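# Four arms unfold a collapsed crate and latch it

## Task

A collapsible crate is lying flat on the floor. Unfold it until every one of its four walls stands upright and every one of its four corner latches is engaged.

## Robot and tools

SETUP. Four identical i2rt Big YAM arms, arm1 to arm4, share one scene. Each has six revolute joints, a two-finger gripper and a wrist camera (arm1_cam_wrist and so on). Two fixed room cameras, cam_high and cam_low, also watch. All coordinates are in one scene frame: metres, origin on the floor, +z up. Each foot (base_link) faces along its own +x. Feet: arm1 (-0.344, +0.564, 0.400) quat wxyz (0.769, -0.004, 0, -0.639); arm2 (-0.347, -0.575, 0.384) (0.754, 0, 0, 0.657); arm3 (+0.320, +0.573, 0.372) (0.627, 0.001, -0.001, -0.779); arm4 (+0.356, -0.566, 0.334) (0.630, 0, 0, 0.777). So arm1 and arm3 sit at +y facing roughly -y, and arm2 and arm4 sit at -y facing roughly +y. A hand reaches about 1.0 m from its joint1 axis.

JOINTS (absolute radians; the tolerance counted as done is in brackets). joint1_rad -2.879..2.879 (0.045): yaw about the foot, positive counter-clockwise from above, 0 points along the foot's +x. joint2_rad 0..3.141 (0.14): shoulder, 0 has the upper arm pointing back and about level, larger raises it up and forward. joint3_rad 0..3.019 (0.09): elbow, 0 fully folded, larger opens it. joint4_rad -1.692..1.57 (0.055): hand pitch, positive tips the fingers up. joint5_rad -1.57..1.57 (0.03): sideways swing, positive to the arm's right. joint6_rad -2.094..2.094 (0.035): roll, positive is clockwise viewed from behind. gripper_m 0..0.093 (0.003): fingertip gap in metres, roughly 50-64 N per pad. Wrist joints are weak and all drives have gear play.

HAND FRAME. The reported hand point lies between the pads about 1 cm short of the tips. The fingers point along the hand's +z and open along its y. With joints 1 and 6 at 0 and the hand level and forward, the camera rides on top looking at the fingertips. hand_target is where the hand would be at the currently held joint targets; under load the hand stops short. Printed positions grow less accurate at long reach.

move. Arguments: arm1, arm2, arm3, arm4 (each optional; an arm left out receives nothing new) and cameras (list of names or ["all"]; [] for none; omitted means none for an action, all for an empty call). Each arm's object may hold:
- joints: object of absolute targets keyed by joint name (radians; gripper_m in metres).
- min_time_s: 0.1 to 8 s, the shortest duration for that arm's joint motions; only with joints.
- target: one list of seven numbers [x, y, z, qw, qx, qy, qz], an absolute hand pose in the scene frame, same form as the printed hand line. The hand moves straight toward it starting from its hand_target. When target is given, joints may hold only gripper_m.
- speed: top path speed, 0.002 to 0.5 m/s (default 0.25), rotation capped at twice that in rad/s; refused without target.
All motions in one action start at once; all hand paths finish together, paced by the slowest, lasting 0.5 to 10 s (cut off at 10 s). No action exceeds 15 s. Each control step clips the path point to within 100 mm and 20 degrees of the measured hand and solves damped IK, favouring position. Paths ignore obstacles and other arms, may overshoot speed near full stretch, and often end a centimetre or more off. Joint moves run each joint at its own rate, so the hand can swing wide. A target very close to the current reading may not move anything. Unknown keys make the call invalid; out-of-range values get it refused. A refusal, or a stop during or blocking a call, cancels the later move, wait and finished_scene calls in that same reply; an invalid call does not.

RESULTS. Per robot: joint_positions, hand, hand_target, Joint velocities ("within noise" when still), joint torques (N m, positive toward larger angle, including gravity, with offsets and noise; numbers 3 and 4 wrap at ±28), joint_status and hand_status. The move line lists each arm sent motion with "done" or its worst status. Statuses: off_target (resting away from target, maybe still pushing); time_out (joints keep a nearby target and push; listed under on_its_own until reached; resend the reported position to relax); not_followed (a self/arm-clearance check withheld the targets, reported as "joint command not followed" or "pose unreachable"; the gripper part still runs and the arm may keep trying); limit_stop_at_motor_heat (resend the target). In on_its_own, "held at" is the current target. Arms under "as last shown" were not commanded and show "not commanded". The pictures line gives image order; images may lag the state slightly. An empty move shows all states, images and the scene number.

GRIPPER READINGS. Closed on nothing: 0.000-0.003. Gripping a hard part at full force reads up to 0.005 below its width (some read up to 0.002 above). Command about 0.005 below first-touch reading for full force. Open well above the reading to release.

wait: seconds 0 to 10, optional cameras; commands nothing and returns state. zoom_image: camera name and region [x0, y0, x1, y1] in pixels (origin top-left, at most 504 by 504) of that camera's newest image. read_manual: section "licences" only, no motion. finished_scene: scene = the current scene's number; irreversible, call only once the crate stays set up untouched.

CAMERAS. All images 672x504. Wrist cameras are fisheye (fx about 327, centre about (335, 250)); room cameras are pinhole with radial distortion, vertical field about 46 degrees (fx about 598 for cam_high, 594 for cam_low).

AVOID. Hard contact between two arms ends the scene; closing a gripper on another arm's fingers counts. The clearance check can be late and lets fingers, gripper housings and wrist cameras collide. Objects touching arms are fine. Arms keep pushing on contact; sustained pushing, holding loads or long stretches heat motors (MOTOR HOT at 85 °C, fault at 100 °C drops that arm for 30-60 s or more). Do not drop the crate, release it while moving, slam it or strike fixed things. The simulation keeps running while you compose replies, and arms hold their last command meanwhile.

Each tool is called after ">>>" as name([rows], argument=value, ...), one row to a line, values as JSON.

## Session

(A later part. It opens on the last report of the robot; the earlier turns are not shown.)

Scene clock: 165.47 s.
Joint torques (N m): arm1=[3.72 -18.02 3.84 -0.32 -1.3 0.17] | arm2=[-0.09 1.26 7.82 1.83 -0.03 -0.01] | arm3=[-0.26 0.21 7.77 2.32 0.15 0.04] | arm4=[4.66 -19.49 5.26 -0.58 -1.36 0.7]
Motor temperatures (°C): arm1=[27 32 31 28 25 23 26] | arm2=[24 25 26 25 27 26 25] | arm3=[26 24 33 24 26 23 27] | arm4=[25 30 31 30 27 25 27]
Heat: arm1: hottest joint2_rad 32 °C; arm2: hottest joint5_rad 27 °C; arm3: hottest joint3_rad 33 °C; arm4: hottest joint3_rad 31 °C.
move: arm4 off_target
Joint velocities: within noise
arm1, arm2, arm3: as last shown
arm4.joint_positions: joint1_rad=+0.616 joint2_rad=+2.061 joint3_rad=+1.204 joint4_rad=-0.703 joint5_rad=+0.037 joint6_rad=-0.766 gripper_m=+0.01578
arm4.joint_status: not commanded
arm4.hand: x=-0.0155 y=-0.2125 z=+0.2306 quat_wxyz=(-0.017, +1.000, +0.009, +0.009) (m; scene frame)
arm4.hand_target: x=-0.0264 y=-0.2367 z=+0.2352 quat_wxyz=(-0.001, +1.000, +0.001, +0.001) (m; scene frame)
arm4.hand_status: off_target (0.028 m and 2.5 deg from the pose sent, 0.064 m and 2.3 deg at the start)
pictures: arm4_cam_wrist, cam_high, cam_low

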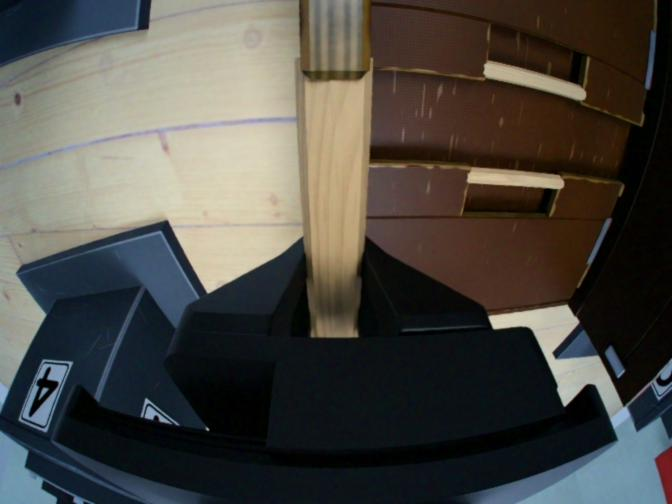

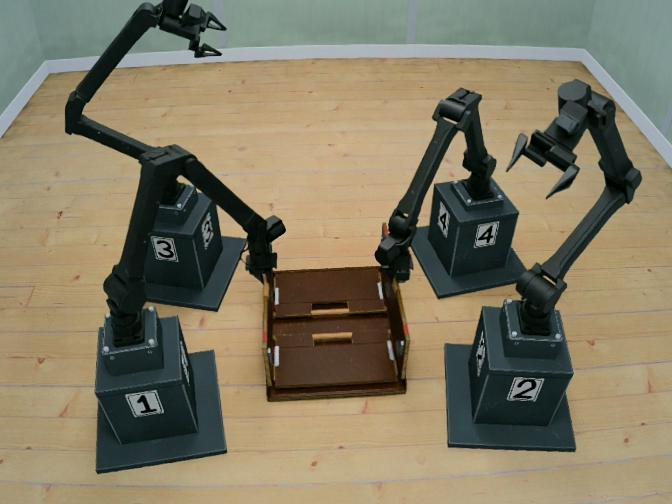

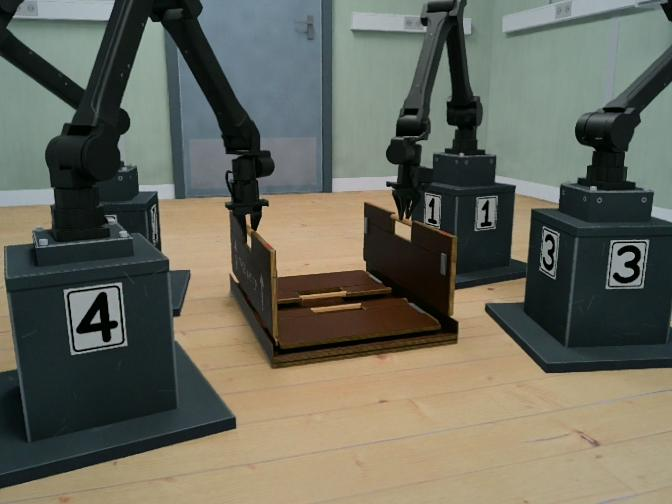

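>>> move(arm4={"target": [-0.027, -0.256, 0.232, 0, -1, 0, 0], "speed": 0.1}, arm3={"target": [0.024, -0.014, 0.28, 0, 0.7071, 0.7071, 0], "speed": 0.35, "joints": {"gripper_m": 0.045}}, cameras=["arm4_cam_wrist", "cam_low", "cam_high", "arm3_cam_wrist"])

Scene clock: 170.40 s.
Joint torques (N m): arm1=[4.13 -18.32 3.89 -0.46 -1.31 0.2] | arm2=[-0.03 1.26 7.8 1.81 -0.03 -0.01] | arm3=[-1.38 -18.55 9.17 -0.06 0.24 -0.06] | arm4=[6.24 -19.49 3.84 -1.11 -1.64 0.92]
Motor temperatures (°C): arm1=[27 32 30 28 26 23 26] | arm2=[24 25 26 25 27 26 25] | arm3=[26 24 33 24 26 23 27] | arm4=[25 30 31 30 28 25 28]
Heat: arm1: hottest joint2_rad 32 °C; arm2: hottest joint5_rad 27 °C; arm3: hottest joint3_rad 33 °C; arm4: hottest joint3_rad 31 °C.
move: arm3 off_target; arm4 off_target
Joint velocities: within noise
arm1, arm2: as last shown
arm3.joint_positions: joint1_rad=-0.244 joint2_rad=+2.305 joint3_rad=+1.731 joint4_rad=-1.009 joint5_rad=+0.002 joint6_rad=-0.452 gripper_m=+0.04512
arm3.joint_status: all done
arm3.hand: x=+0.0345 y=-0.0032 z=+0.2816 quat_wxyz=(+0.002, -0.710, -0.704, -0.006) (m; scene frame)
arm3.hand_target: x=+0.0234 y=-0.0087 z=+0.2762 quat_wxyz=(+0.003, -0.710, -0.704, -0.005) (m; scene frame)
arm3.hand_status: off_target (0.015 m and 0.9 deg from the pose sent, 0.817 m and 68.1 deg at the start)
arm4.joint_positions: joint1_rad=+0.620 joint2_rad=+2.052 joint3_rad=+1.182 joint4_rad=-0.666 joint5_rad=+0.046 joint6_rad=-0.762 gripper_m=+0.01578
arm4.joint_status: not commanded
arm4.hand: x=-0.0158 y=-0.2133 z=+0.2299 quat_wxyz=(-0.029, +1.000, +0.009, +0.003) (m; scene frame)
arm4.hand_target: x=-0.0255 y=-0.2537 z=+0.2312 quat_wxyz=(-0.001, +1.000, +0.001, +0.002) (m; scene frame)
arm4.hand_status: off_target (0.044 m and 3.5 deg from the pose sent, 0.045 m and 2.5 deg at the start)
pictures: arm3_cam_wrist, arm4_cam_wrist, cam_high, cam_low

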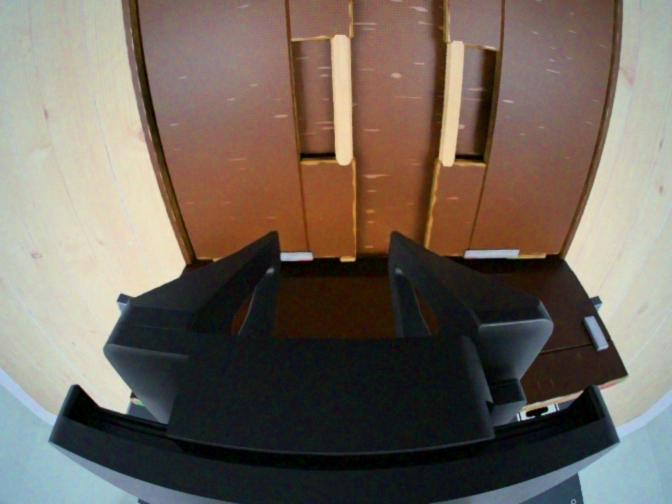

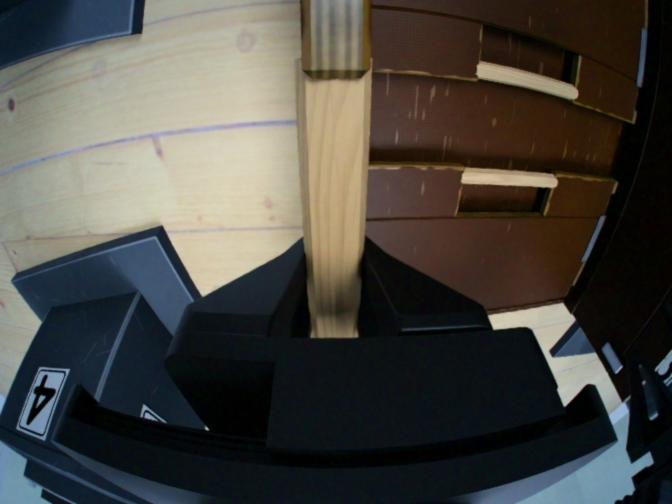

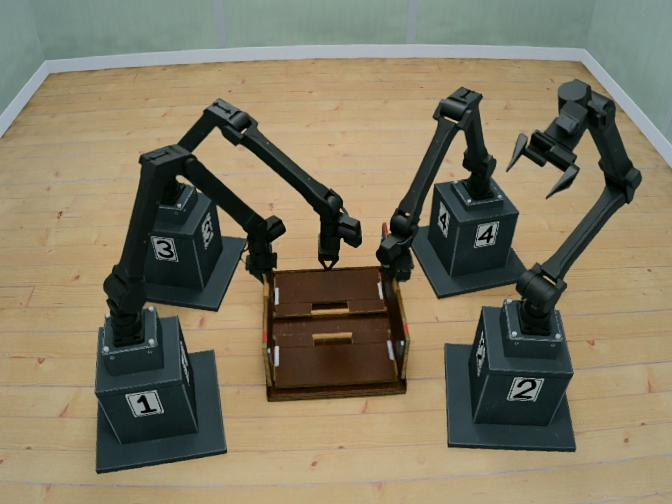

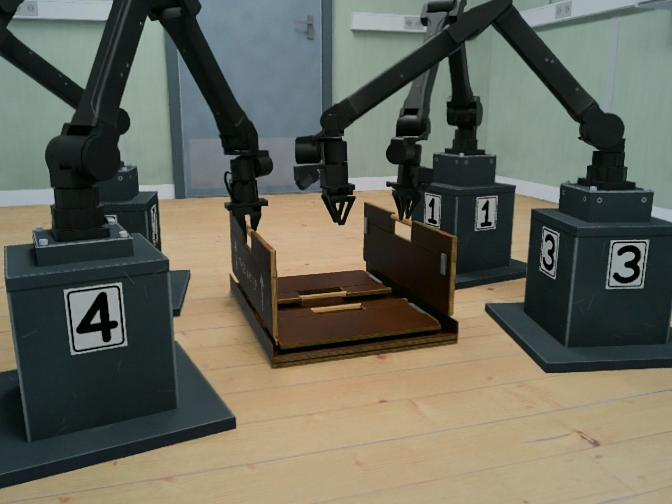

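>>> move(arm4={"target": [-0.027, -0.242, 0.232, 0, -1, 0, 0], "speed": 0.1}, arm3={"target": [0.012, -0.016, 0.115, 0, 0.7071, 0.7071, 0], "speed": 0.25, "joints": {"gripper_m": 0.042}}, cameras=["arm3_cam_wrist"])

Scene clock: 179.40 s.
Joint torques (N m): arm1=[3.02 -17.55 3.85 -0.46 -1.28 0.17] | arm2=[-0.15 1.2 7.82 1.83 -0.04 -0.01] | arm3=[-1.49 -19.55 7.75 0.58 0.12 -0.06] | arm4=[4.84 -18.49 6.15 -1.7 -1.68 0.72]
Motor temperatures (°C): arm1=[27 32 30 27 26 23 26] | arm2=[24 25 26 25 27 26 25] | arm3=[26 25 33 24 26 23 27] | arm4=[25 31 30 30 29 25 28]
Heat: arm1: hottest joint2_rad 32 °C; arm2: hottest joint5_rad 27 °C; arm3: hottest joint3_rad 33 °C; arm4: hottest joint2_rad 31 °C.
move: arm3 off_target; arm4 off_target
Joint velocities: within noise
arm1, arm2: as last shown
arm3.joint_positions: joint1_rad=-0.256 joint2_rad=+2.605 joint3_rad=+1.839 joint4_rad=-0.817 joint5_rad=+0.002 joint6_rad=-0.471 gripper_m=+0.04213
arm3.joint_status: all done
arm3.hand: x=+0.0234 y=-0.0086 z=+0.1232 quat_wxyz=(+0.002, -0.707, -0.707, -0.007) (m; scene frame)
arm3.hand_target: x=+0.0122 y=-0.0142 z=+0.1159 quat_wxyz=(+0.000, -0.708, -0.707, +0.001) (m; scene frame)
arm3.hand_status: off_target (0.016 m and 0.8 deg from the pose sent, 0.169 m and 0.9 deg at the start)
arm4.joint_positions: joint1_rad=+0.620 joint2_rad=+2.052 joint3_rad=+1.182 joint4_rad=-0.666 joint5_rad=+0.048 joint6_rad=-0.762 gripper_m=+0.01578
arm4.joint_status: not commanded
arm4.hand: x=-0.0156 y=-0.2131 z=+0.2300 quat_wxyz=(-0.030, +1.000, +0.009, +0.003) (m; scene frame)
arm4.hand_target: x=-0.0260 y=-0.2409 z=+0.2319 quat_wxyz=(-0.001, +1.000, +0.001, +0.001) (m; scene frame)
arm4.hand_status: off_target (0.031 m and 3.6 deg from the pose sent, 0.031 m and 3.5 deg at the start)
pictures: arm3_cam_wrist

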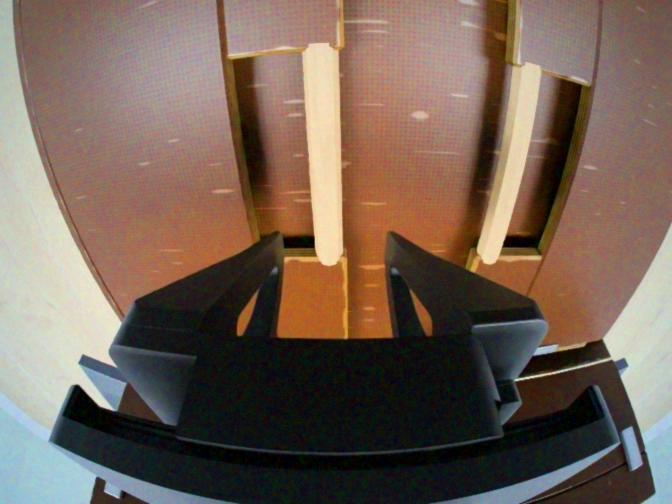

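>>> move(arm3={"target": [0.0163, -0.0136, 0.05, 0, 0.7071, 0.7071, 0], "speed": 0.15, "joints": {"gripper_m": 0.04}}, cameras=["arm3_cam_wrist", "cam_low"])

>>> zoom_image(camera="cam_low", region=[260, 200, 460, 370])

Scene clock: 185.07 s.
Joint torques (N m): arm1=[3.6 -17.9 3.92 -0.64 -1.3 0.17] | arm2=[-0.03 1.32 7.8 1.83 -0.04 -0.01] | arm3=[-0.62 -19.84 7.38 0.49 0.11 -0.01] | arm4=[4.78 -18.43 6.15 -1.7 -1.68 0.72]
Motor temperatures (°C): arm1=[27 32 30 27 26 23 26] | arm2=[24 25 26 25 27 26 25] | arm3=[26 26 33 24 26 23 27] | arm4=[25 31 30 30 29 25 28]
Heat: arm1: hottest joint2_rad 32 °C; arm2: hottest joint5_rad 27 °C; arm3: hottest joint3_rad 33 °C; arm4: hottest joint2_rad 31 °C.
move: arm3 off_target
Joint velocities: within noise
arm1, arm2, arm4: as last shown
arm3.joint_positions: joint1_rad=-0.256 joint2_rad=+2.737 joint3_rad=+1.911 joint4_rad=-0.756 joint5_rad=+0.002 joint6_rad=-0.471 gripper_m=+0.04013
arm3.joint_status: all done
arm3.hand: x=+0.0242 y=-0.0074 z=+0.0586 quat_wxyz=(+0.002, -0.707, -0.707, -0.006) (m; scene frame)
arm3.hand_target: x=+0.0168 y=-0.0126 z=+0.0502 quat_wxyz=(+0.000, -0.707, -0.707, +0.000) (m; scene frame)
arm3.hand_status: off_target (0.013 m and 0.8 deg from the pose sent, 0.074 m and 0.8 deg at the start)
pictures: arm3_cam_wrist, cam_low

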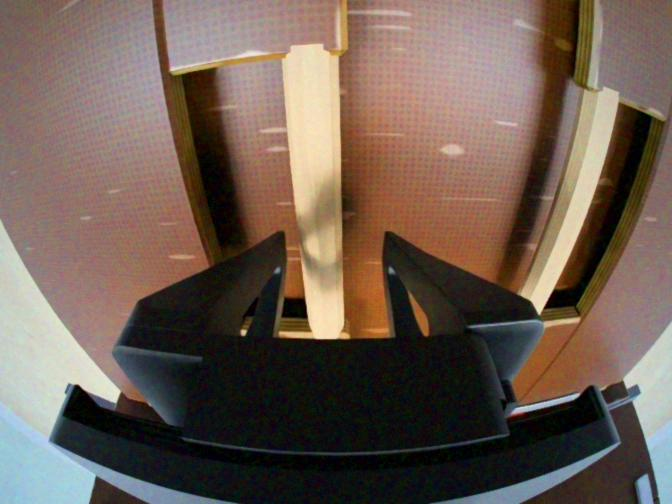

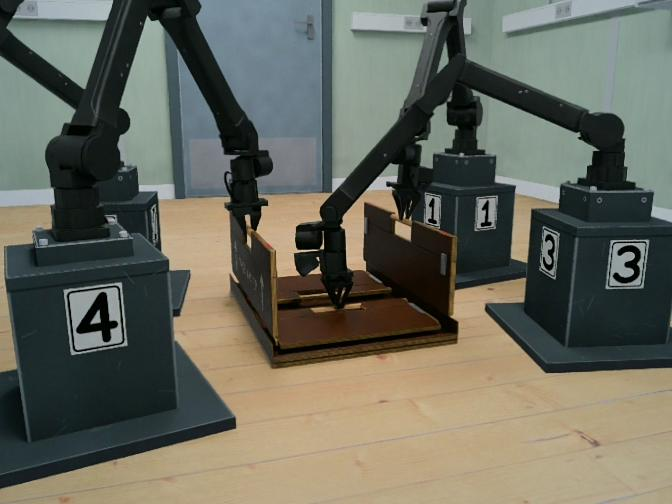

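Scaled by 2.520 from the camera's 672x504 image, which has a finer 960x720 frame.

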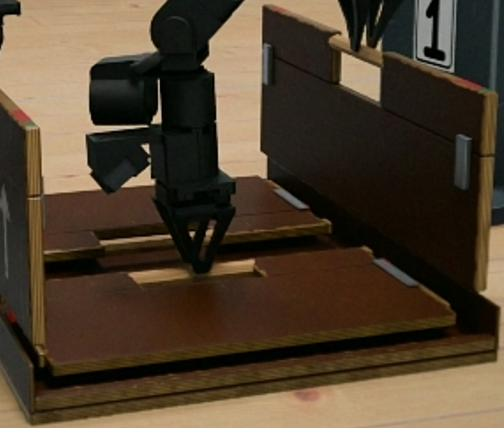

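>>> move(arm3={"target": [0.0215, -0.0136, 0.0275, 0, 0.7071, 0.7071, 0], "speed": 0.1}, cameras=["arm3_cam_wrist"])

Scene clock: 188.60 s.
Joint torques (N m): arm1=[3.6 -18.2 3.89 -0.39 -1.25 0.23] | arm2=[-0.03 1.26 7.82 1.83 -0.04 -0.01] | arm3=[-0.44 -19.14 7.36 0.64 0.09 0.05] | arm4=[4.78 -18.49 6.15 -1.7 -1.68 0.72]
Motor temperatures (°C): arm1=[27 32 30 27 26 23 26] | arm2=[24 25 26 25 27 26 25] | arm3=[26 26 33 24 26 23 27] | arm4=[25 31 30 30 29 25 28]
Heat: arm1: hottest joint2_rad 32 °C; arm2: hottest joint5_rad 27 °C; arm3: hottest joint3_rad 33 °C; arm4: hottest joint2_rad 31 °C.
move: arm3 off_target
Joint velocities: within noise
arm1, arm2, arm4: as last shown
arm3.joint_positions: joint1_rad=-0.256 joint2_rad=+2.774 joint3_rad=+1.938 joint4_rad=-0.742 joint5_rad=+0.002 joint6_rad=-0.471 gripper_m=+0.04013
arm3.joint_status: not commanded
arm3.hand: x=+0.0235 y=-0.0087 z=+0.0424 quat_wxyz=(+0.001, -0.707, -0.707, -0.004) (m; scene frame)
arm3.hand_target: x=+0.0216 y=-0.0134 z=+0.0287 quat_wxyz=(+0.000, -0.707, -0.707, +0.001) (m; scene frame)
arm3.hand_status: off_target (0.016 m and 0.5 deg from the pose sent, 0.032 m and 0.8 deg at the start)
pictures: arm3_cam_wrist

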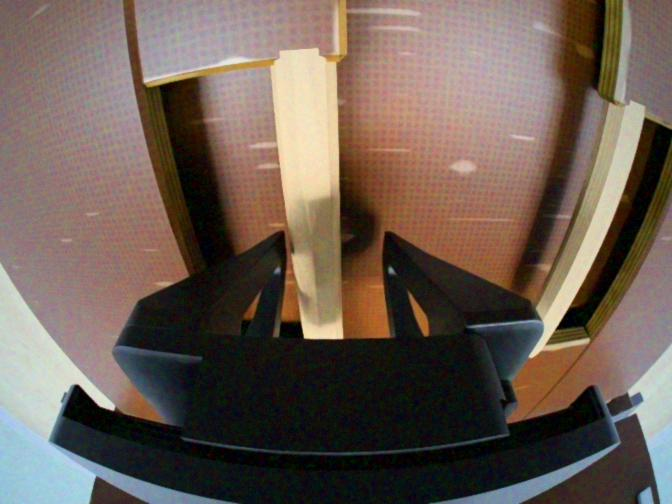

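>>> move(arm3={"target": [0.0255, -0.0136, 0.018, 0, 0.7071, 0.7071, 0], "speed": 0.1})

>>> move(arm3={"joints": {"gripper_m": 0.011}}, cameras=["arm3_cam_wrist", "cam_low"])

>>> zoom_image(camera="cam_low", region=[260, 200, 460, 370])

Scene clock: 191.30 s.
Joint torques (N m): arm1=[3.84 -18.14 3.92 -0.44 -1.26 0.18] | arm2=[-0.09 1.26 7.8 1.83 -0.04 -0.02] | arm3=[-0.26 -19.02 7.41 0.76 0.11 0.13] | arm4=[4.78 -18.43 6.15 -1.7 -1.68 0.73]
Motor temperatures (°C): arm1=[27 32 30 27 26 23 26] | arm2=[24 25 26 25 27 26 25] | arm3=[26 26 33 24 26 23 27] | arm4=[25 31 30 30 30 25 28]
Heat: arm1: hottest joint2_rad 32 °C; arm2: hottest joint5_rad 27 °C; arm3: hottest joint3_rad 33 °C; arm4: hottest joint2_rad 31 °C.
move: arm3 off_target
Joint velocities: within noise
arm1, arm2, arm4: as last shown
arm3.joint_positions: joint1_rad=-0.256 joint2_rad=+2.789 joint3_rad=+1.946 joint4_rad=-0.733 joint5_rad=+0.002 joint6_rad=-0.478 gripper_m=+0.04013
arm3.joint_status: not commanded
arm3.hand: x=+0.0239 y=-0.0080 z=+0.0346 quat_wxyz=(+0.001, -0.705, -0.709, -0.003) (m; scene frame)
arm3.hand_target: x=+0.0259 y=-0.0126 z=+0.0183 quat_wxyz=(+0.000, -0.705, -0.709, +0.000) (m; scene frame)
arm3.hand_status: off_target (0.018 m and 0.5 deg from the pose sent, 0.025 m and 0.5 deg at the start)
pictures: none

Scene clock: 192.00 s.
Joint torques (N m): arm1=[3.78 -18.14 3.78 -0.44 -1.31 0.19] | arm2=[-0.03 1.26 7.82 1.83 -0.04 -0.01] | arm3=[-0.56 -18.96 7.27 0.75 0.14 0.17] | arm4=[4.78 -18.43 6.15 -1.7 -1.68 0.72]
Motor temperatures (°C): arm1=[27 32 30 27 26 23 26] | arm2=[24 25 26 25 27 26 25] | arm3=[26 26 33 24 26 23 27] | arm4=[25 31 30 30 30 25 28]
Heat: arm1: hottest joint2_rad 32 °C; arm2: hottest joint5_rad 27 °C; arm3: hottest joint3_rad 33 °C; arm4: hottest joint2_rad 31 °C.
move: arm3 off_target
Joint velocities: within noise
arm1, arm4: as last shown
arm2.joint_positions: joint1_rad=+0.742 joint2_rad=+0.634 joint3_rad=+1.438 joint4_rad=-1.211 joint5_rad=-0.133 joint6_rad=-0.320 gripper_m=+0.09396
arm2.joint_status: not commanded
arm2.hand: x=-0.5071 y=-0.3840 z=+0.9710 quat_wxyz=(-0.284, +0.802, -0.229, -0.472) (m; scene frame)
arm2.hand_target: x=-0.5054 y=-0.3866 z=+0.9838 quat_wxyz=(-0.292, +0.795, -0.226, -0.481) (m; scene frame)
arm2.hand_status: not commanded
arm3.joint_positions: joint1_rad=-0.247 joint2_rad=+2.791 joint3_rad=+1.946 joint4_rad=-0.734 joint5_rad=-0.006 joint6_rad=-0.488 gripper_m=+0.01654
arm3.joint_status: gripper_m off_target (ended at +0.01657, target +0.01100)
arm3.hand: x=+0.0309 y=-0.0104 z=+0.0337 quat_wxyz=(-0.003, -0.698, -0.716, -0.006) (m; scene frame)
arm3.hand_target: x=+0.0312 y=-0.0152 z=+0.0185 quat_wxyz=(-0.003, -0.701, -0.713, -0.001) (m; scene frame)
arm3.hand_status: not commanded
pictures: arm3_cam_wrist, cam_low

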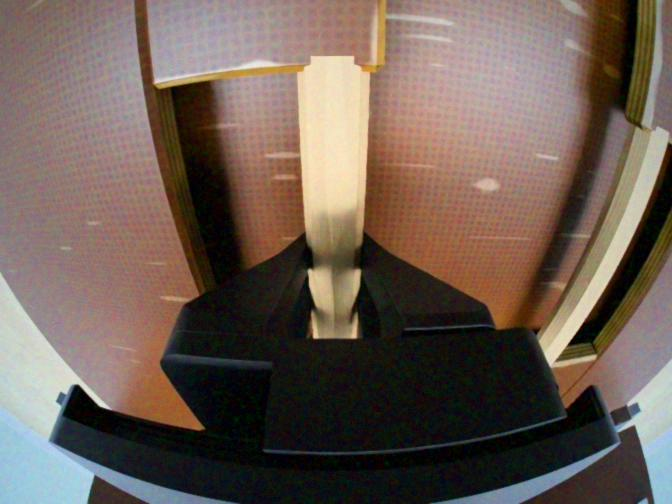

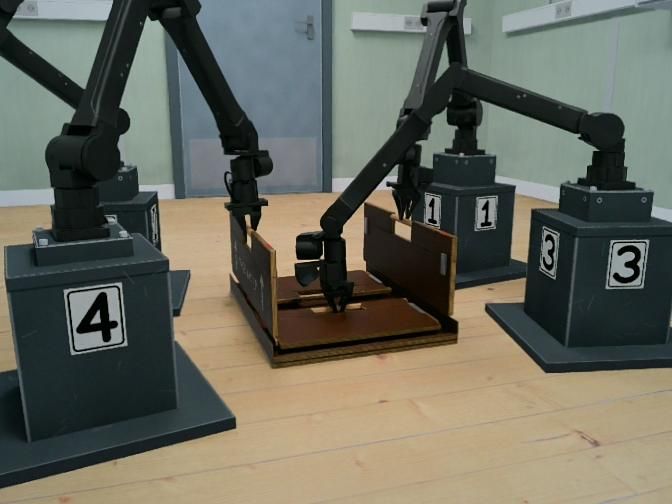

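Scaled by 2.520 from the camera's 672x504 image, which has a finer 960x720 frame.

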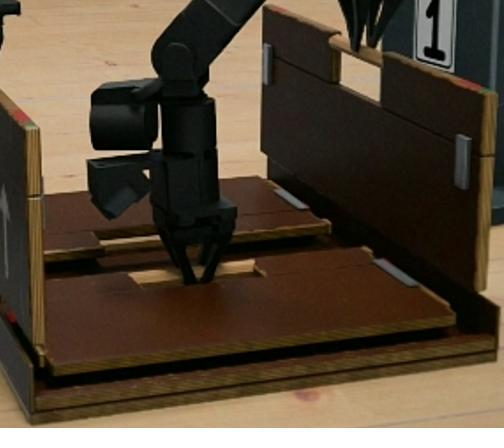

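>>> move(arm3={"target": [0.0345, -0.0145, 0.11, 0, 0.7071, 0.7071, 0], "speed": 0.14})

>>> move(arm3={"target": [0.060, -0.013, 0.167, 0, 0.7071, 0.7071, 0], "speed": 0.15}, cameras=["arm3_cam_wrist", "cam_low"])

Scene clock: 196.70 s.
Joint torques (N m): arm1=[3.49 -17.55 3.88 -0.54 -1.33 0.21] | arm2=[-0.09 1.26 7.8 1.81 -0.04 -0.01] | arm3=[0.03 -25.64 3.9 -0.99 -0.21 0.33] | arm4=[4.84 -18.43 6.15 -1.7 -1.68 0.72]
Motor temperatures (°C): arm1=[27 32 30 27 26 23 26] | arm2=[24 25 26 25 27 26 25] | arm3=[26 27 33 24 26 23 27] | arm4=[25 31 30 30 30 25 28]
Heat: arm1: hottest joint2_rad 32 °C; arm2: hottest joint5_rad 27 °C; arm3: hottest joint3_rad 33 °C; arm4: hottest joint2_rad 31 °C.
move: arm3 off_target
Joint velocities: within noise
arm1.joint_positions: joint1_rad=+0.560 joint2_rad=+2.093 joint3_rad=+1.065 joint4_rad=-0.496 joint5_rad=+0.027 joint6_rad=-0.794 gripper_m=+0.01576
arm1.joint_status: not commanded
arm1.hand: x=-0.0243 y=+0.2084 z=+0.2504 quat_wxyz=(-0.004, -0.016, -0.999, +0.029) (m; scene frame)
arm1.hand_target: x=-0.0150 y=+0.2373 z=+0.2416 quat_wxyz=(+0.001, +0.000, -1.000, +0.000) (m; scene frame)
arm1.hand_status: not commanded
arm2, arm4: as last shown
arm3.joint_positions: joint1_rad=-0.235 joint2_rad=+2.684 joint3_rad=+1.854 joint4_rad=-0.742 joint5_rad=+0.017 joint6_rad=-0.481 gripper_m=+0.01636
arm3.joint_status: not commanded
arm3.hand: x=+0.0357 y=-0.0094 z=+0.0779 quat_wxyz=(+0.007, -0.696, -0.718, +0.001) (m; scene frame)
arm3.hand_target: x=+0.0343 y=-0.0171 z=+0.1080 quat_wxyz=(+0.002, -0.706, -0.708, +0.004) (m; scene frame)
arm3.hand_status: off_target (0.033 m and 1.9 deg from the pose sent, 0.076 m and 1.7 deg at the start)
pictures: none

Scene clock: 197.73 s.
Joint torques (N m): arm1=[3.72 -17.49 3.86 -0.42 -1.29 0.19] | arm2=[-0.03 1.26 7.8 1.83 -0.04 -0.01] | arm3=[0.03 -25.88 3.88 -1.25 -0.4 0.4] | arm4=[4.84 -18.43 6.15 -1.7 -1.68 0.72]
Motor temperatures (°C): arm1=[27 32 30 27 26 23 26] | arm2=[24 25 26 25 27 26 25] | arm3=[26 27 33 24 26 23 27] | arm4=[25 31 30 30 30 25 28]
Heat: arm1: hottest joint2_rad 32 °C; arm2: hottest joint5_rad 27 °C; arm3: hottest joint3_rad 33 °C; arm4: hottest joint2_rad 31 °C.
move: arm3 off_target
Joint velocities: within noise
arm1, arm2, arm4: as last shown
arm3.joint_positions: joint1_rad=-0.207 joint2_rad=+2.555 joint3_rad=+1.753 joint4_rad=-0.773 joint5_rad=+0.017 joint6_rad=-0.453 gripper_m=+0.01603
arm3.joint_status: not commanded
arm3.hand: x=+0.0558 y=-0.0081 z=+0.1318 quat_wxyz=(+0.008, -0.696, -0.718, +0.000) (m; scene frame)
arm3.hand_target: x=+0.0590 y=-0.0139 z=+0.1654 quat_wxyz=(+0.000, -0.707, -0.707, +0.001) (m; scene frame)
arm3.hand_status: off_target (0.036 m and 2.0 deg from the pose sent, 0.092 m and 1.9 deg at the start)
pictures: arm3_cam_wrist, cam_low

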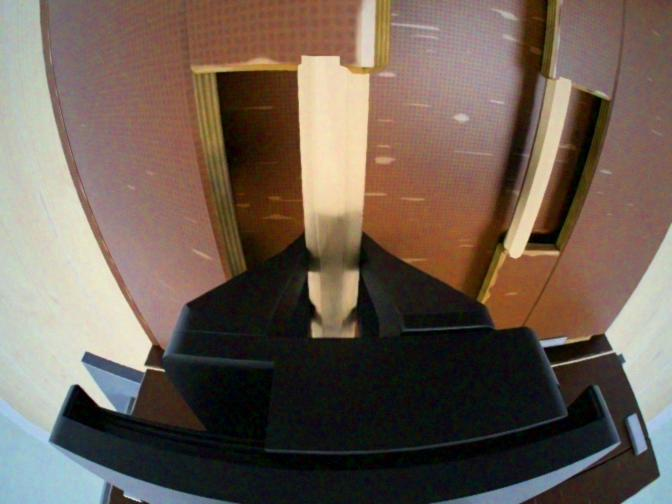

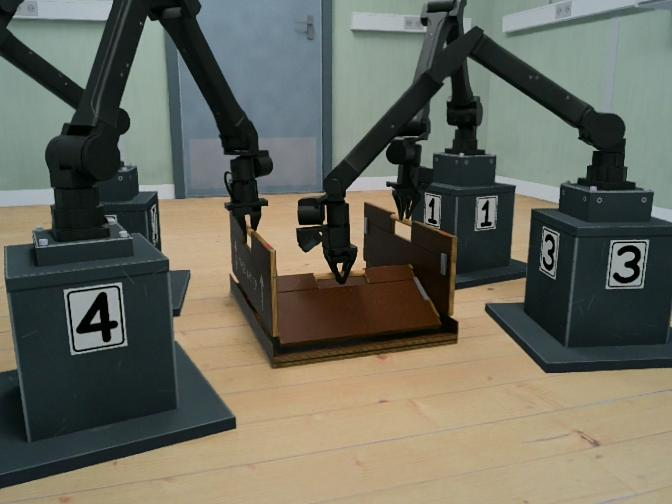

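>>> move(arm3={"target": [0.114, -0.012, 0.216, 0, 0.7071, 0.7071, 0], "speed": 0.15})

>>> move(arm3={"target": [0.170, -0.010, 0.245, 0, 0.7071, 0.7071, 0], "speed": 0.12}, cameras=["arm3_cam_wrist", "cam_low", "cam_high"])

Scene clock: 202.13 s.
Joint torques (N m): arm1=[3.72 -17.79 4.03 -0.43 -1.32 0.16] | arm2=[-0.09 1.26 7.8 1.81 -0.04 -0.01] | arm3=[0.79 -25.11 3.97 -1.28 -0.8 0.57] | arm4=[4.84 -18.43 6.15 -1.7 -1.68 0.73]
Motor temperatures (°C): arm1=[27 32 30 27 26 23 26] | arm2=[24 25 26 25 27 26 25] | arm3=[26 27 32 24 26 23 27] | arm4=[25 31 30 30 30 25 28]
Heat: arm1: hottest joint2_rad 32 °C; arm2: hottest joint5_rad 27 °C; arm3: hottest joint3_rad 32 °C; arm4: hottest joint2_rad 31 °C.
move: arm3 off_target
Joint velocities: within noise
arm1, arm2, arm4: as last shown
arm3.joint_positions: joint1_rad=-0.146 joint2_rad=+2.420 joint3_rad=+1.638 joint4_rad=-0.790 joint5_rad=+0.028 joint6_rad=-0.389 gripper_m=+0.01603
arm3.joint_status: not commanded
arm3.hand: x=+0.0963 y=-0.0062 z=+0.1834 quat_wxyz=(+0.012, -0.697, -0.717, +0.004) (m; scene frame)
arm3.hand_target: x=+0.1075 y=-0.0103 z=+0.2145 quat_wxyz=(+0.000, -0.710, -0.704, +0.000) (m; scene frame)
arm3.hand_status: off_target (0.038 m and 2.1 deg from the pose sent, 0.102 m and 2.0 deg at the start)
pictures: none

Scene clock: 203.37 s.
Joint torques (N m): arm1=[3.25 -18.14 3.82 -0.51 -1.3 0.17] | arm2=[-0.03 1.2 7.8 1.83 -0.03 -0.01] | arm3=[0.79 -22.89 4.49 -0.47 -0.72 0.55] | arm4=[4.84 -18.43 6.15 -1.7 -1.68 0.72]
Motor temperatures (°C): arm1=[27 32 30 27 26 23 26] | arm2=[24 25 26 25 27 26 25] | arm3=[26 27 32 24 26 23 27] | arm4=[25 31 30 30 30 25 28]
Heat: arm1: hottest joint2_rad 32 °C; arm2: hottest joint5_rad 27 °C; arm3: hottest joint3_rad 32 °C; arm4: hottest joint2_rad 31 °C.
move: arm3 off_target
Joint velocities: within noise
arm1, arm2: as last shown
arm3.joint_positions: joint1_rad=-0.055 joint2_rad=+2.315 joint3_rad=+1.552 joint4_rad=-0.823 joint5_rad=+0.026 joint6_rad=-0.303 gripper_m=+0.01585
arm3.joint_status: not commanded
arm3.hand: x=+0.1555 y=-0.0035 z=+0.2218 quat_wxyz=(+0.014, -0.696, -0.718, -0.002) (m; scene frame)
arm3.hand_target: x=+0.1694 y=-0.0101 z=+0.2437 quat_wxyz=(+0.001, -0.706, -0.708, -0.001) (m; scene frame)
arm3.hand_status: off_target (0.028 m and 2.5 deg from the pose sent, 0.096 m and 2.1 deg at the start)
arm4.joint_positions: joint1_rad=+0.620 joint2_rad=+2.052 joint3_rad=+1.182 joint4_rad=-0.666 joint5_rad=+0.048 joint6_rad=-0.762 gripper_m=+0.01578
arm4.joint_status: not commanded
arm4.hand: x=-0.0156 y=-0.2131 z=+0.2300 quat_wxyz=(-0.030, +1.000, +0.009, +0.003) (m; scene frame)
arm4.hand_target: x=-0.0260 y=-0.2409 z=+0.2319 quat_wxyz=(-0.001, +1.000, +0.001, +0.001) (m; scene frame)
arm4.hand_status: not commanded
pictures: arm3_cam_wrist, cam_high, cam_low

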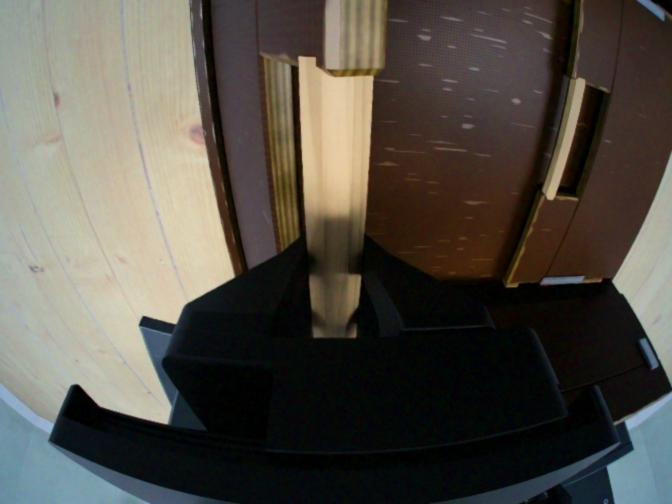

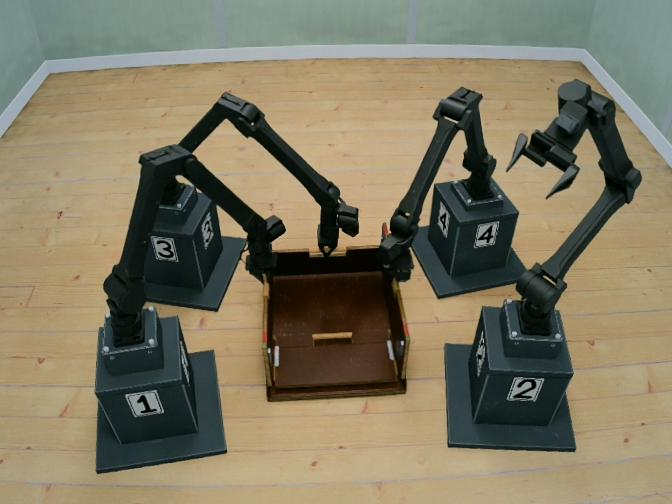

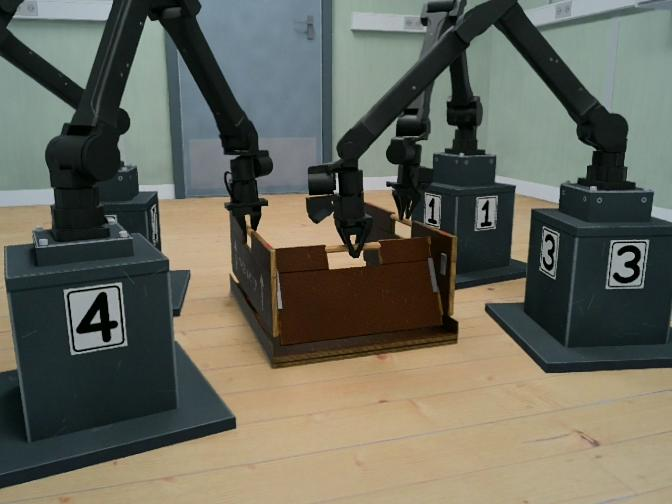

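>>> move(arm3={"target": [0.225, -0.008, 0.252, 0, 0.7071, 0.7071, 0], "speed": 0.1}, cameras=["arm3_cam_wrist", "cam_low", "cam_high"])

>>> zoom_image(camera="cam_low", region=[220, 180, 480, 380])

>>> zoom_image(camera="cam_high", region=[240, 210, 430, 410])

Scene clock: 206.00 s.
Joint torques (N m): arm1=[2.9 -18.02 3.86 -0.31 -1.28 0.19] | arm2=[-0.09 1.26 7.8 1.81 -0.03 -0.01] | arm3=[2.55 -21.83 4.11 0.02 -1.06 0.72] | arm4=[4.84 -18.37 6.15 -1.7 -1.68 0.72]
Motor temperatures (°C): arm1=[27 32 30 27 26 23 26] | arm2=[24 25 27 25 27 26 25] | arm3=[26 28 32 24 26 23 28] | arm4=[25 31 30 30 30 25 28]
Heat: arm1: hottest joint2_rad 32 °C; arm2: hottest joint3_rad 27 °C; arm3: hottest joint3_rad 32 °C; arm4: hottest joint2_rad 31 °C.
move: arm3 off_target
Joint velocities: within noise
arm1, arm2, arm4: as last shown
arm3.joint_positions: joint1_rad=+0.015 joint2_rad=+2.269 joint3_rad=+1.504 joint4_rad=-0.823 joint5_rad=+0.035 joint6_rad=-0.228 gripper_m=+0.01580
arm3.joint_status: not commanded
arm3.hand: x=+0.1973 y=-0.0019 z=+0.2355 quat_wxyz=(+0.019, -0.697, -0.717, +0.001) (m; scene frame)
arm3.hand_target: x=+0.2237 y=-0.0081 z=+0.2513 quat_wxyz=(+0.001, -0.707, -0.708, -0.001) (m; scene frame)
arm3.hand_status: off_target (0.033 m and 2.7 deg from the pose sent, 0.076 m and 2.5 deg at the start)
pictures: arm3_cam_wrist, cam_high, cam_low

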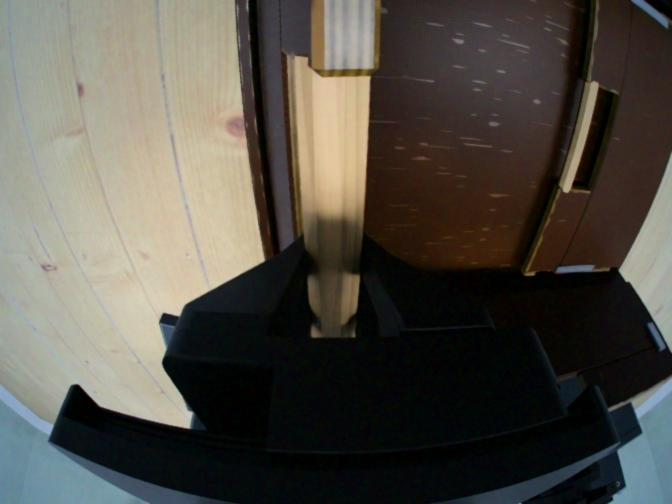

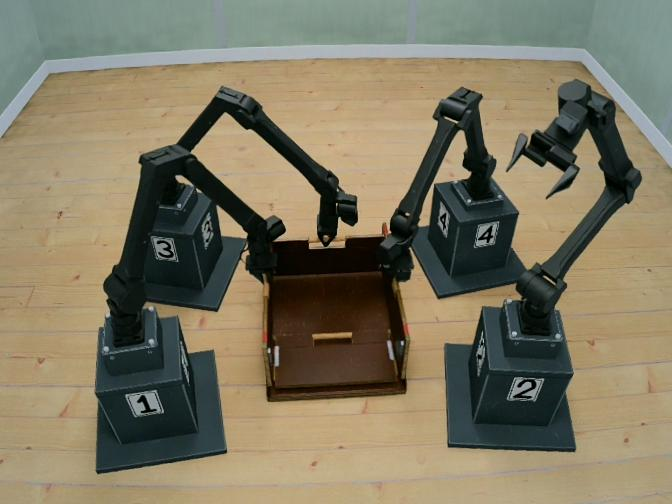

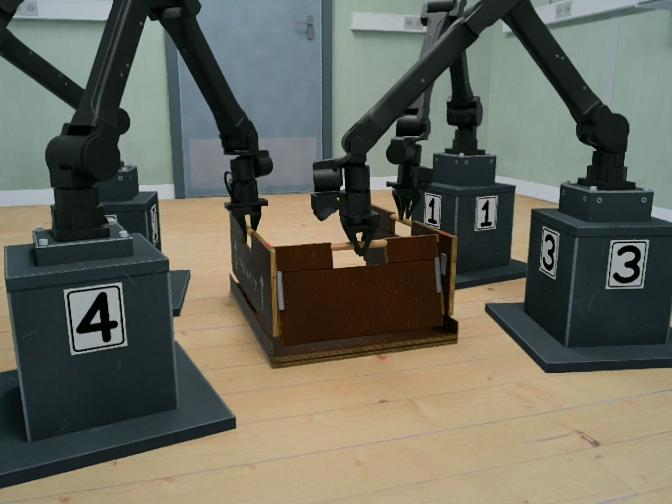

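Scaled by 1.938 from the camera's 672x504 image, which has a finer 960x720 frame.

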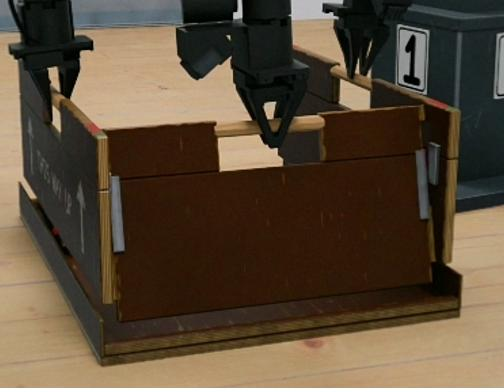

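Scaled by 2.520 from the camera's 672x504 image, which has a finer 960x720 frame.

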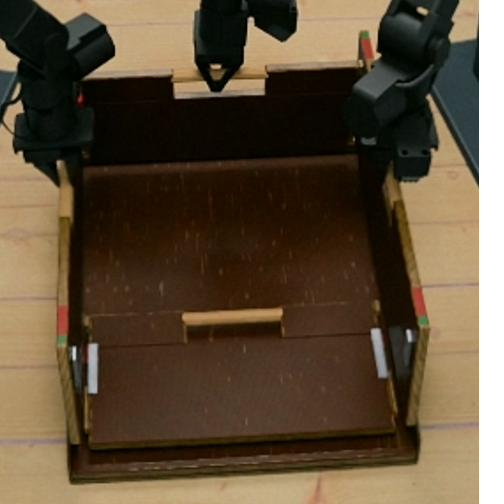

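>>> move(arm3={"target": [0.258, -0.006, 0.250, 0, 0.7071, 0.7071, 0], "speed": 0.08}, cameras=["cam_low", "cam_high"])

>>> zoom_image(camera="cam_low", region=[220, 180, 480, 380])

>>> zoom_image(camera="cam_high", region=[240, 210, 430, 410])

Scene clock: 208.73 s.
Joint torques (N m): arm1=[3.72 -18.26 3.95 -0.46 -1.29 0.2] | arm2=[-0.03 1.26 7.8 1.81 -0.04 -0.01] | arm3=[5.54 -21.54 3.52 0.21 -1.66 0.93] | arm4=[4.78 -18.43 6.15 -1.7 -1.68 0.73]
Motor temperatures (°C): arm1=[27 32 30 27 26 23 26] | arm2=[24 25 27 25 27 26 25] | arm3=[26 28 32 24 26 23 28] | arm4=[25 31 30 30 31 25 28]
Heat: arm1: hottest joint2_rad 32 °C; arm2: hottest joint3_rad 27 °C; arm3: hottest joint3_rad 32 °C; arm4: hottest joint2_rad 31 °C.
move: arm3 off_target
Joint velocities: within noise
arm1, arm2, arm4: as last shown
arm3.joint_positions: joint1_rad=+0.040 joint2_rad=+2.256 joint3_rad=+1.486 joint4_rad=-0.811 joint5_rad=+0.052 joint6_rad=-0.198 gripper_m=+0.01580
arm3.joint_status: not commanded
arm3.hand: x=+0.2090 y=-0.0015 z=+0.2384 quat_wxyz=(+0.023, -0.699, -0.715, +0.009) (m; scene frame)
arm3.hand_target: x=+0.2554 y=-0.0052 z=+0.2498 quat_wxyz=(+0.001, -0.706, -0.708, -0.001) (m; scene frame)
arm3.hand_status: off_target (0.051 m and 3.2 deg from the pose sent, 0.063 m and 2.7 deg at the start)
pictures: cam_high, cam_low

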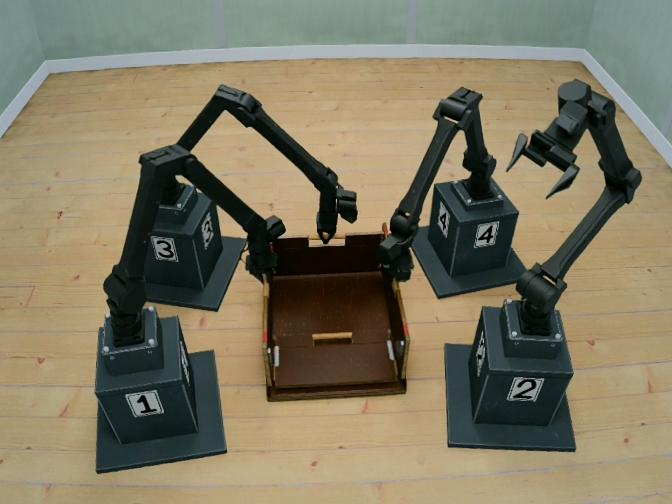

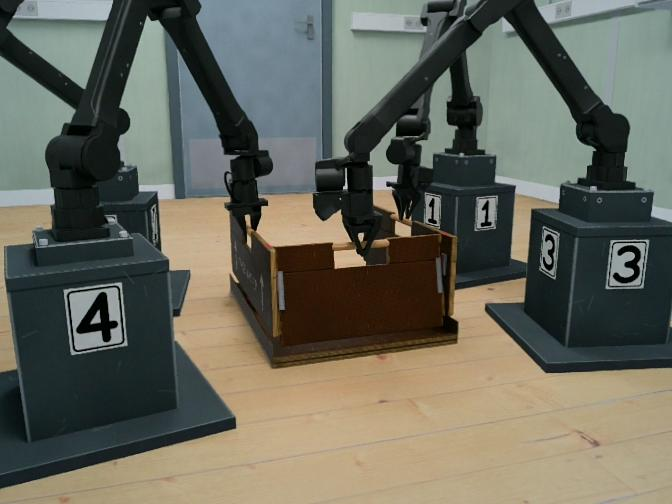

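Scaled by 1.938 from the camera's 672x504 image, which has a finer 960x720 frame.

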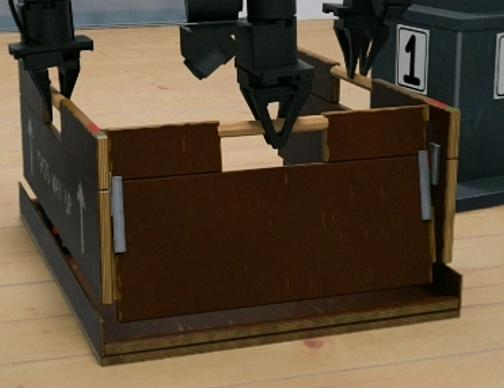

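Scaled by 2.520 from the camera's 672x504 image, which has a finer 960x720 frame.

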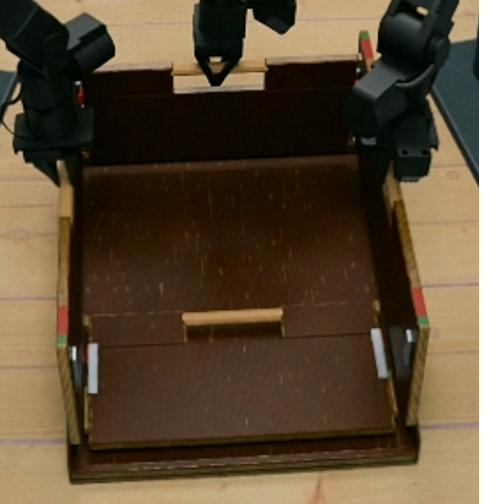

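>>> move(arm3={"target": [0.290, -0.004, 0.250, 0, 0.7071, 0.7071, 0], "speed": 0.06}, cameras=["cam_low", "cam_high"])

>>> zoom_image(camera="cam_low", region=[220, 180, 480, 380])

>>> zoom_image(camera="cam_high", region=[240, 210, 430, 310])

Scene clock: 211.17 s.
Joint torques (N m): arm1=[3.66 -17.85 3.93 -0.57 -1.26 0.17] | arm2=[-0.09 1.26 7.8 1.81 -0.04 -0.01] | arm3=[3.72 -20.66 4.08 0.35 -1.9 0.77] | arm4=[4.78 -18.43 6.16 -1.7 -1.68 0.72]
Motor temperatures (°C): arm1=[27 32 30 27 26 23 26] | arm2=[24 25 27 25 27 26 25] | arm3=[26 28 31 24 27 24 28] | arm4=[25 31 30 30 31 25 28]
Heat: arm1: hottest joint2_rad 32 °C; arm2: hottest joint3_rad 27 °C; arm3: hottest joint3_rad 31 °C; arm4: hottest joint2_rad 31 °C.
move: arm3 off_target
Joint velocities: within noise
arm1, arm2, arm4: as last shown
arm3.joint_positions: joint1_rad=+0.114 joint2_rad=+2.242 joint3_rad=+1.464 joint4_rad=-0.811 joint5_rad=+0.062 joint6_rad=-0.126 gripper_m=+0.01580
arm3.joint_status: not commanded
arm3.hand: x=+0.2508 y=-0.0006 z=+0.2405 quat_wxyz=(+0.029, -0.698, -0.716, +0.011) (m; scene frame)
arm3.hand_target: x=+0.2887 y=-0.0026 z=+0.2493 quat_wxyz=(+0.004, -0.706, -0.708, -0.003) (m; scene frame)
arm3.hand_status: off_target (0.040 m and 3.8 deg from the pose sent, 0.082 m and 3.2 deg at the start)
pictures: cam_high, cam_low

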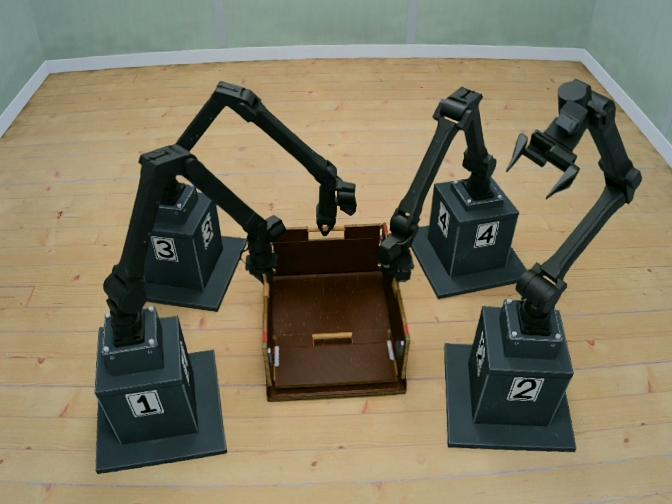

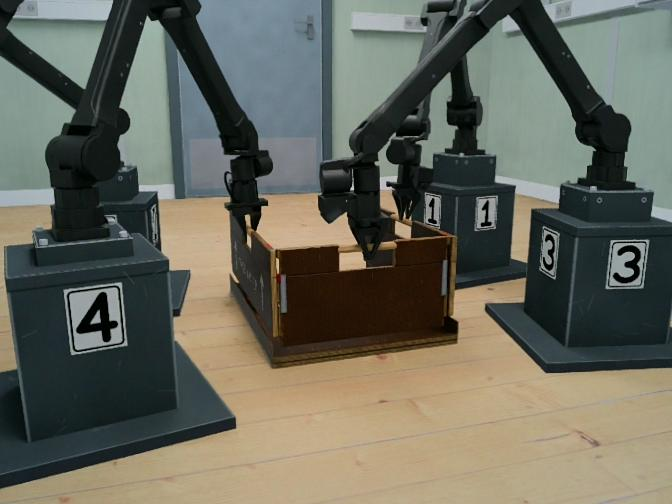

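Scaled by 1.938 from the camera's 672x504 image, which has a finer 960x720 frame.

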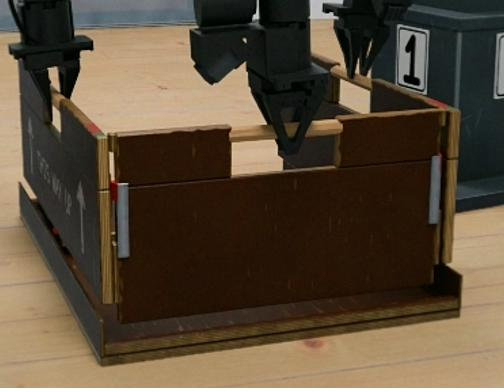

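Scaled by 2.653 from the camera's 672x504 image, which has a finer 960x720 frame.

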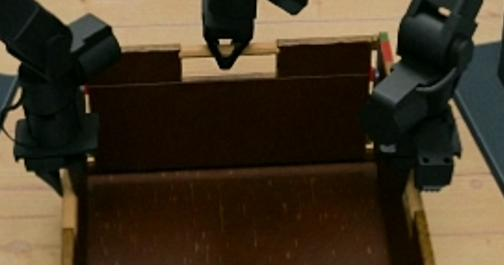

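>>> zoom_image(camera="cam_low", region=[255, 230, 315, 350])

>>> zoom_image(camera="cam_low", region=[410, 210, 470, 340])

>>> zoom_image(camera="cam_high", region=[360, 210, 420, 270])

Scaled by 4.200 from the camera's 672x504 image, which has a finer 960x720 frame.

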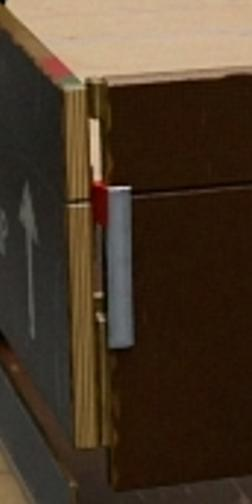

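Scaled by 3.877 from the camera's 672x504 image, which has a finer 960x720 frame.

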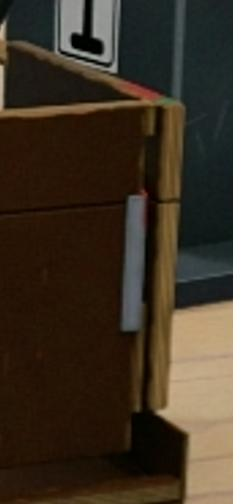

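Scaled by 8.400 from the camera's 672x504 image, which has a finer 960x720 frame.

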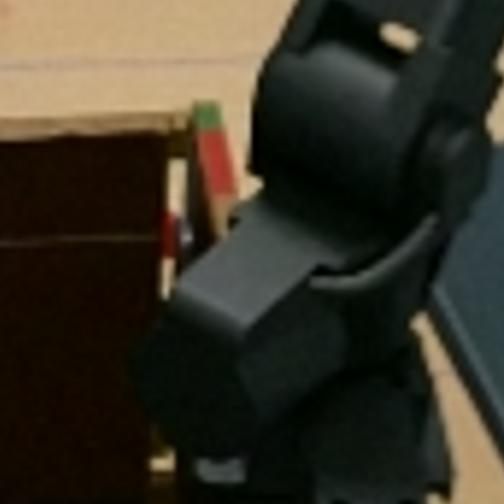

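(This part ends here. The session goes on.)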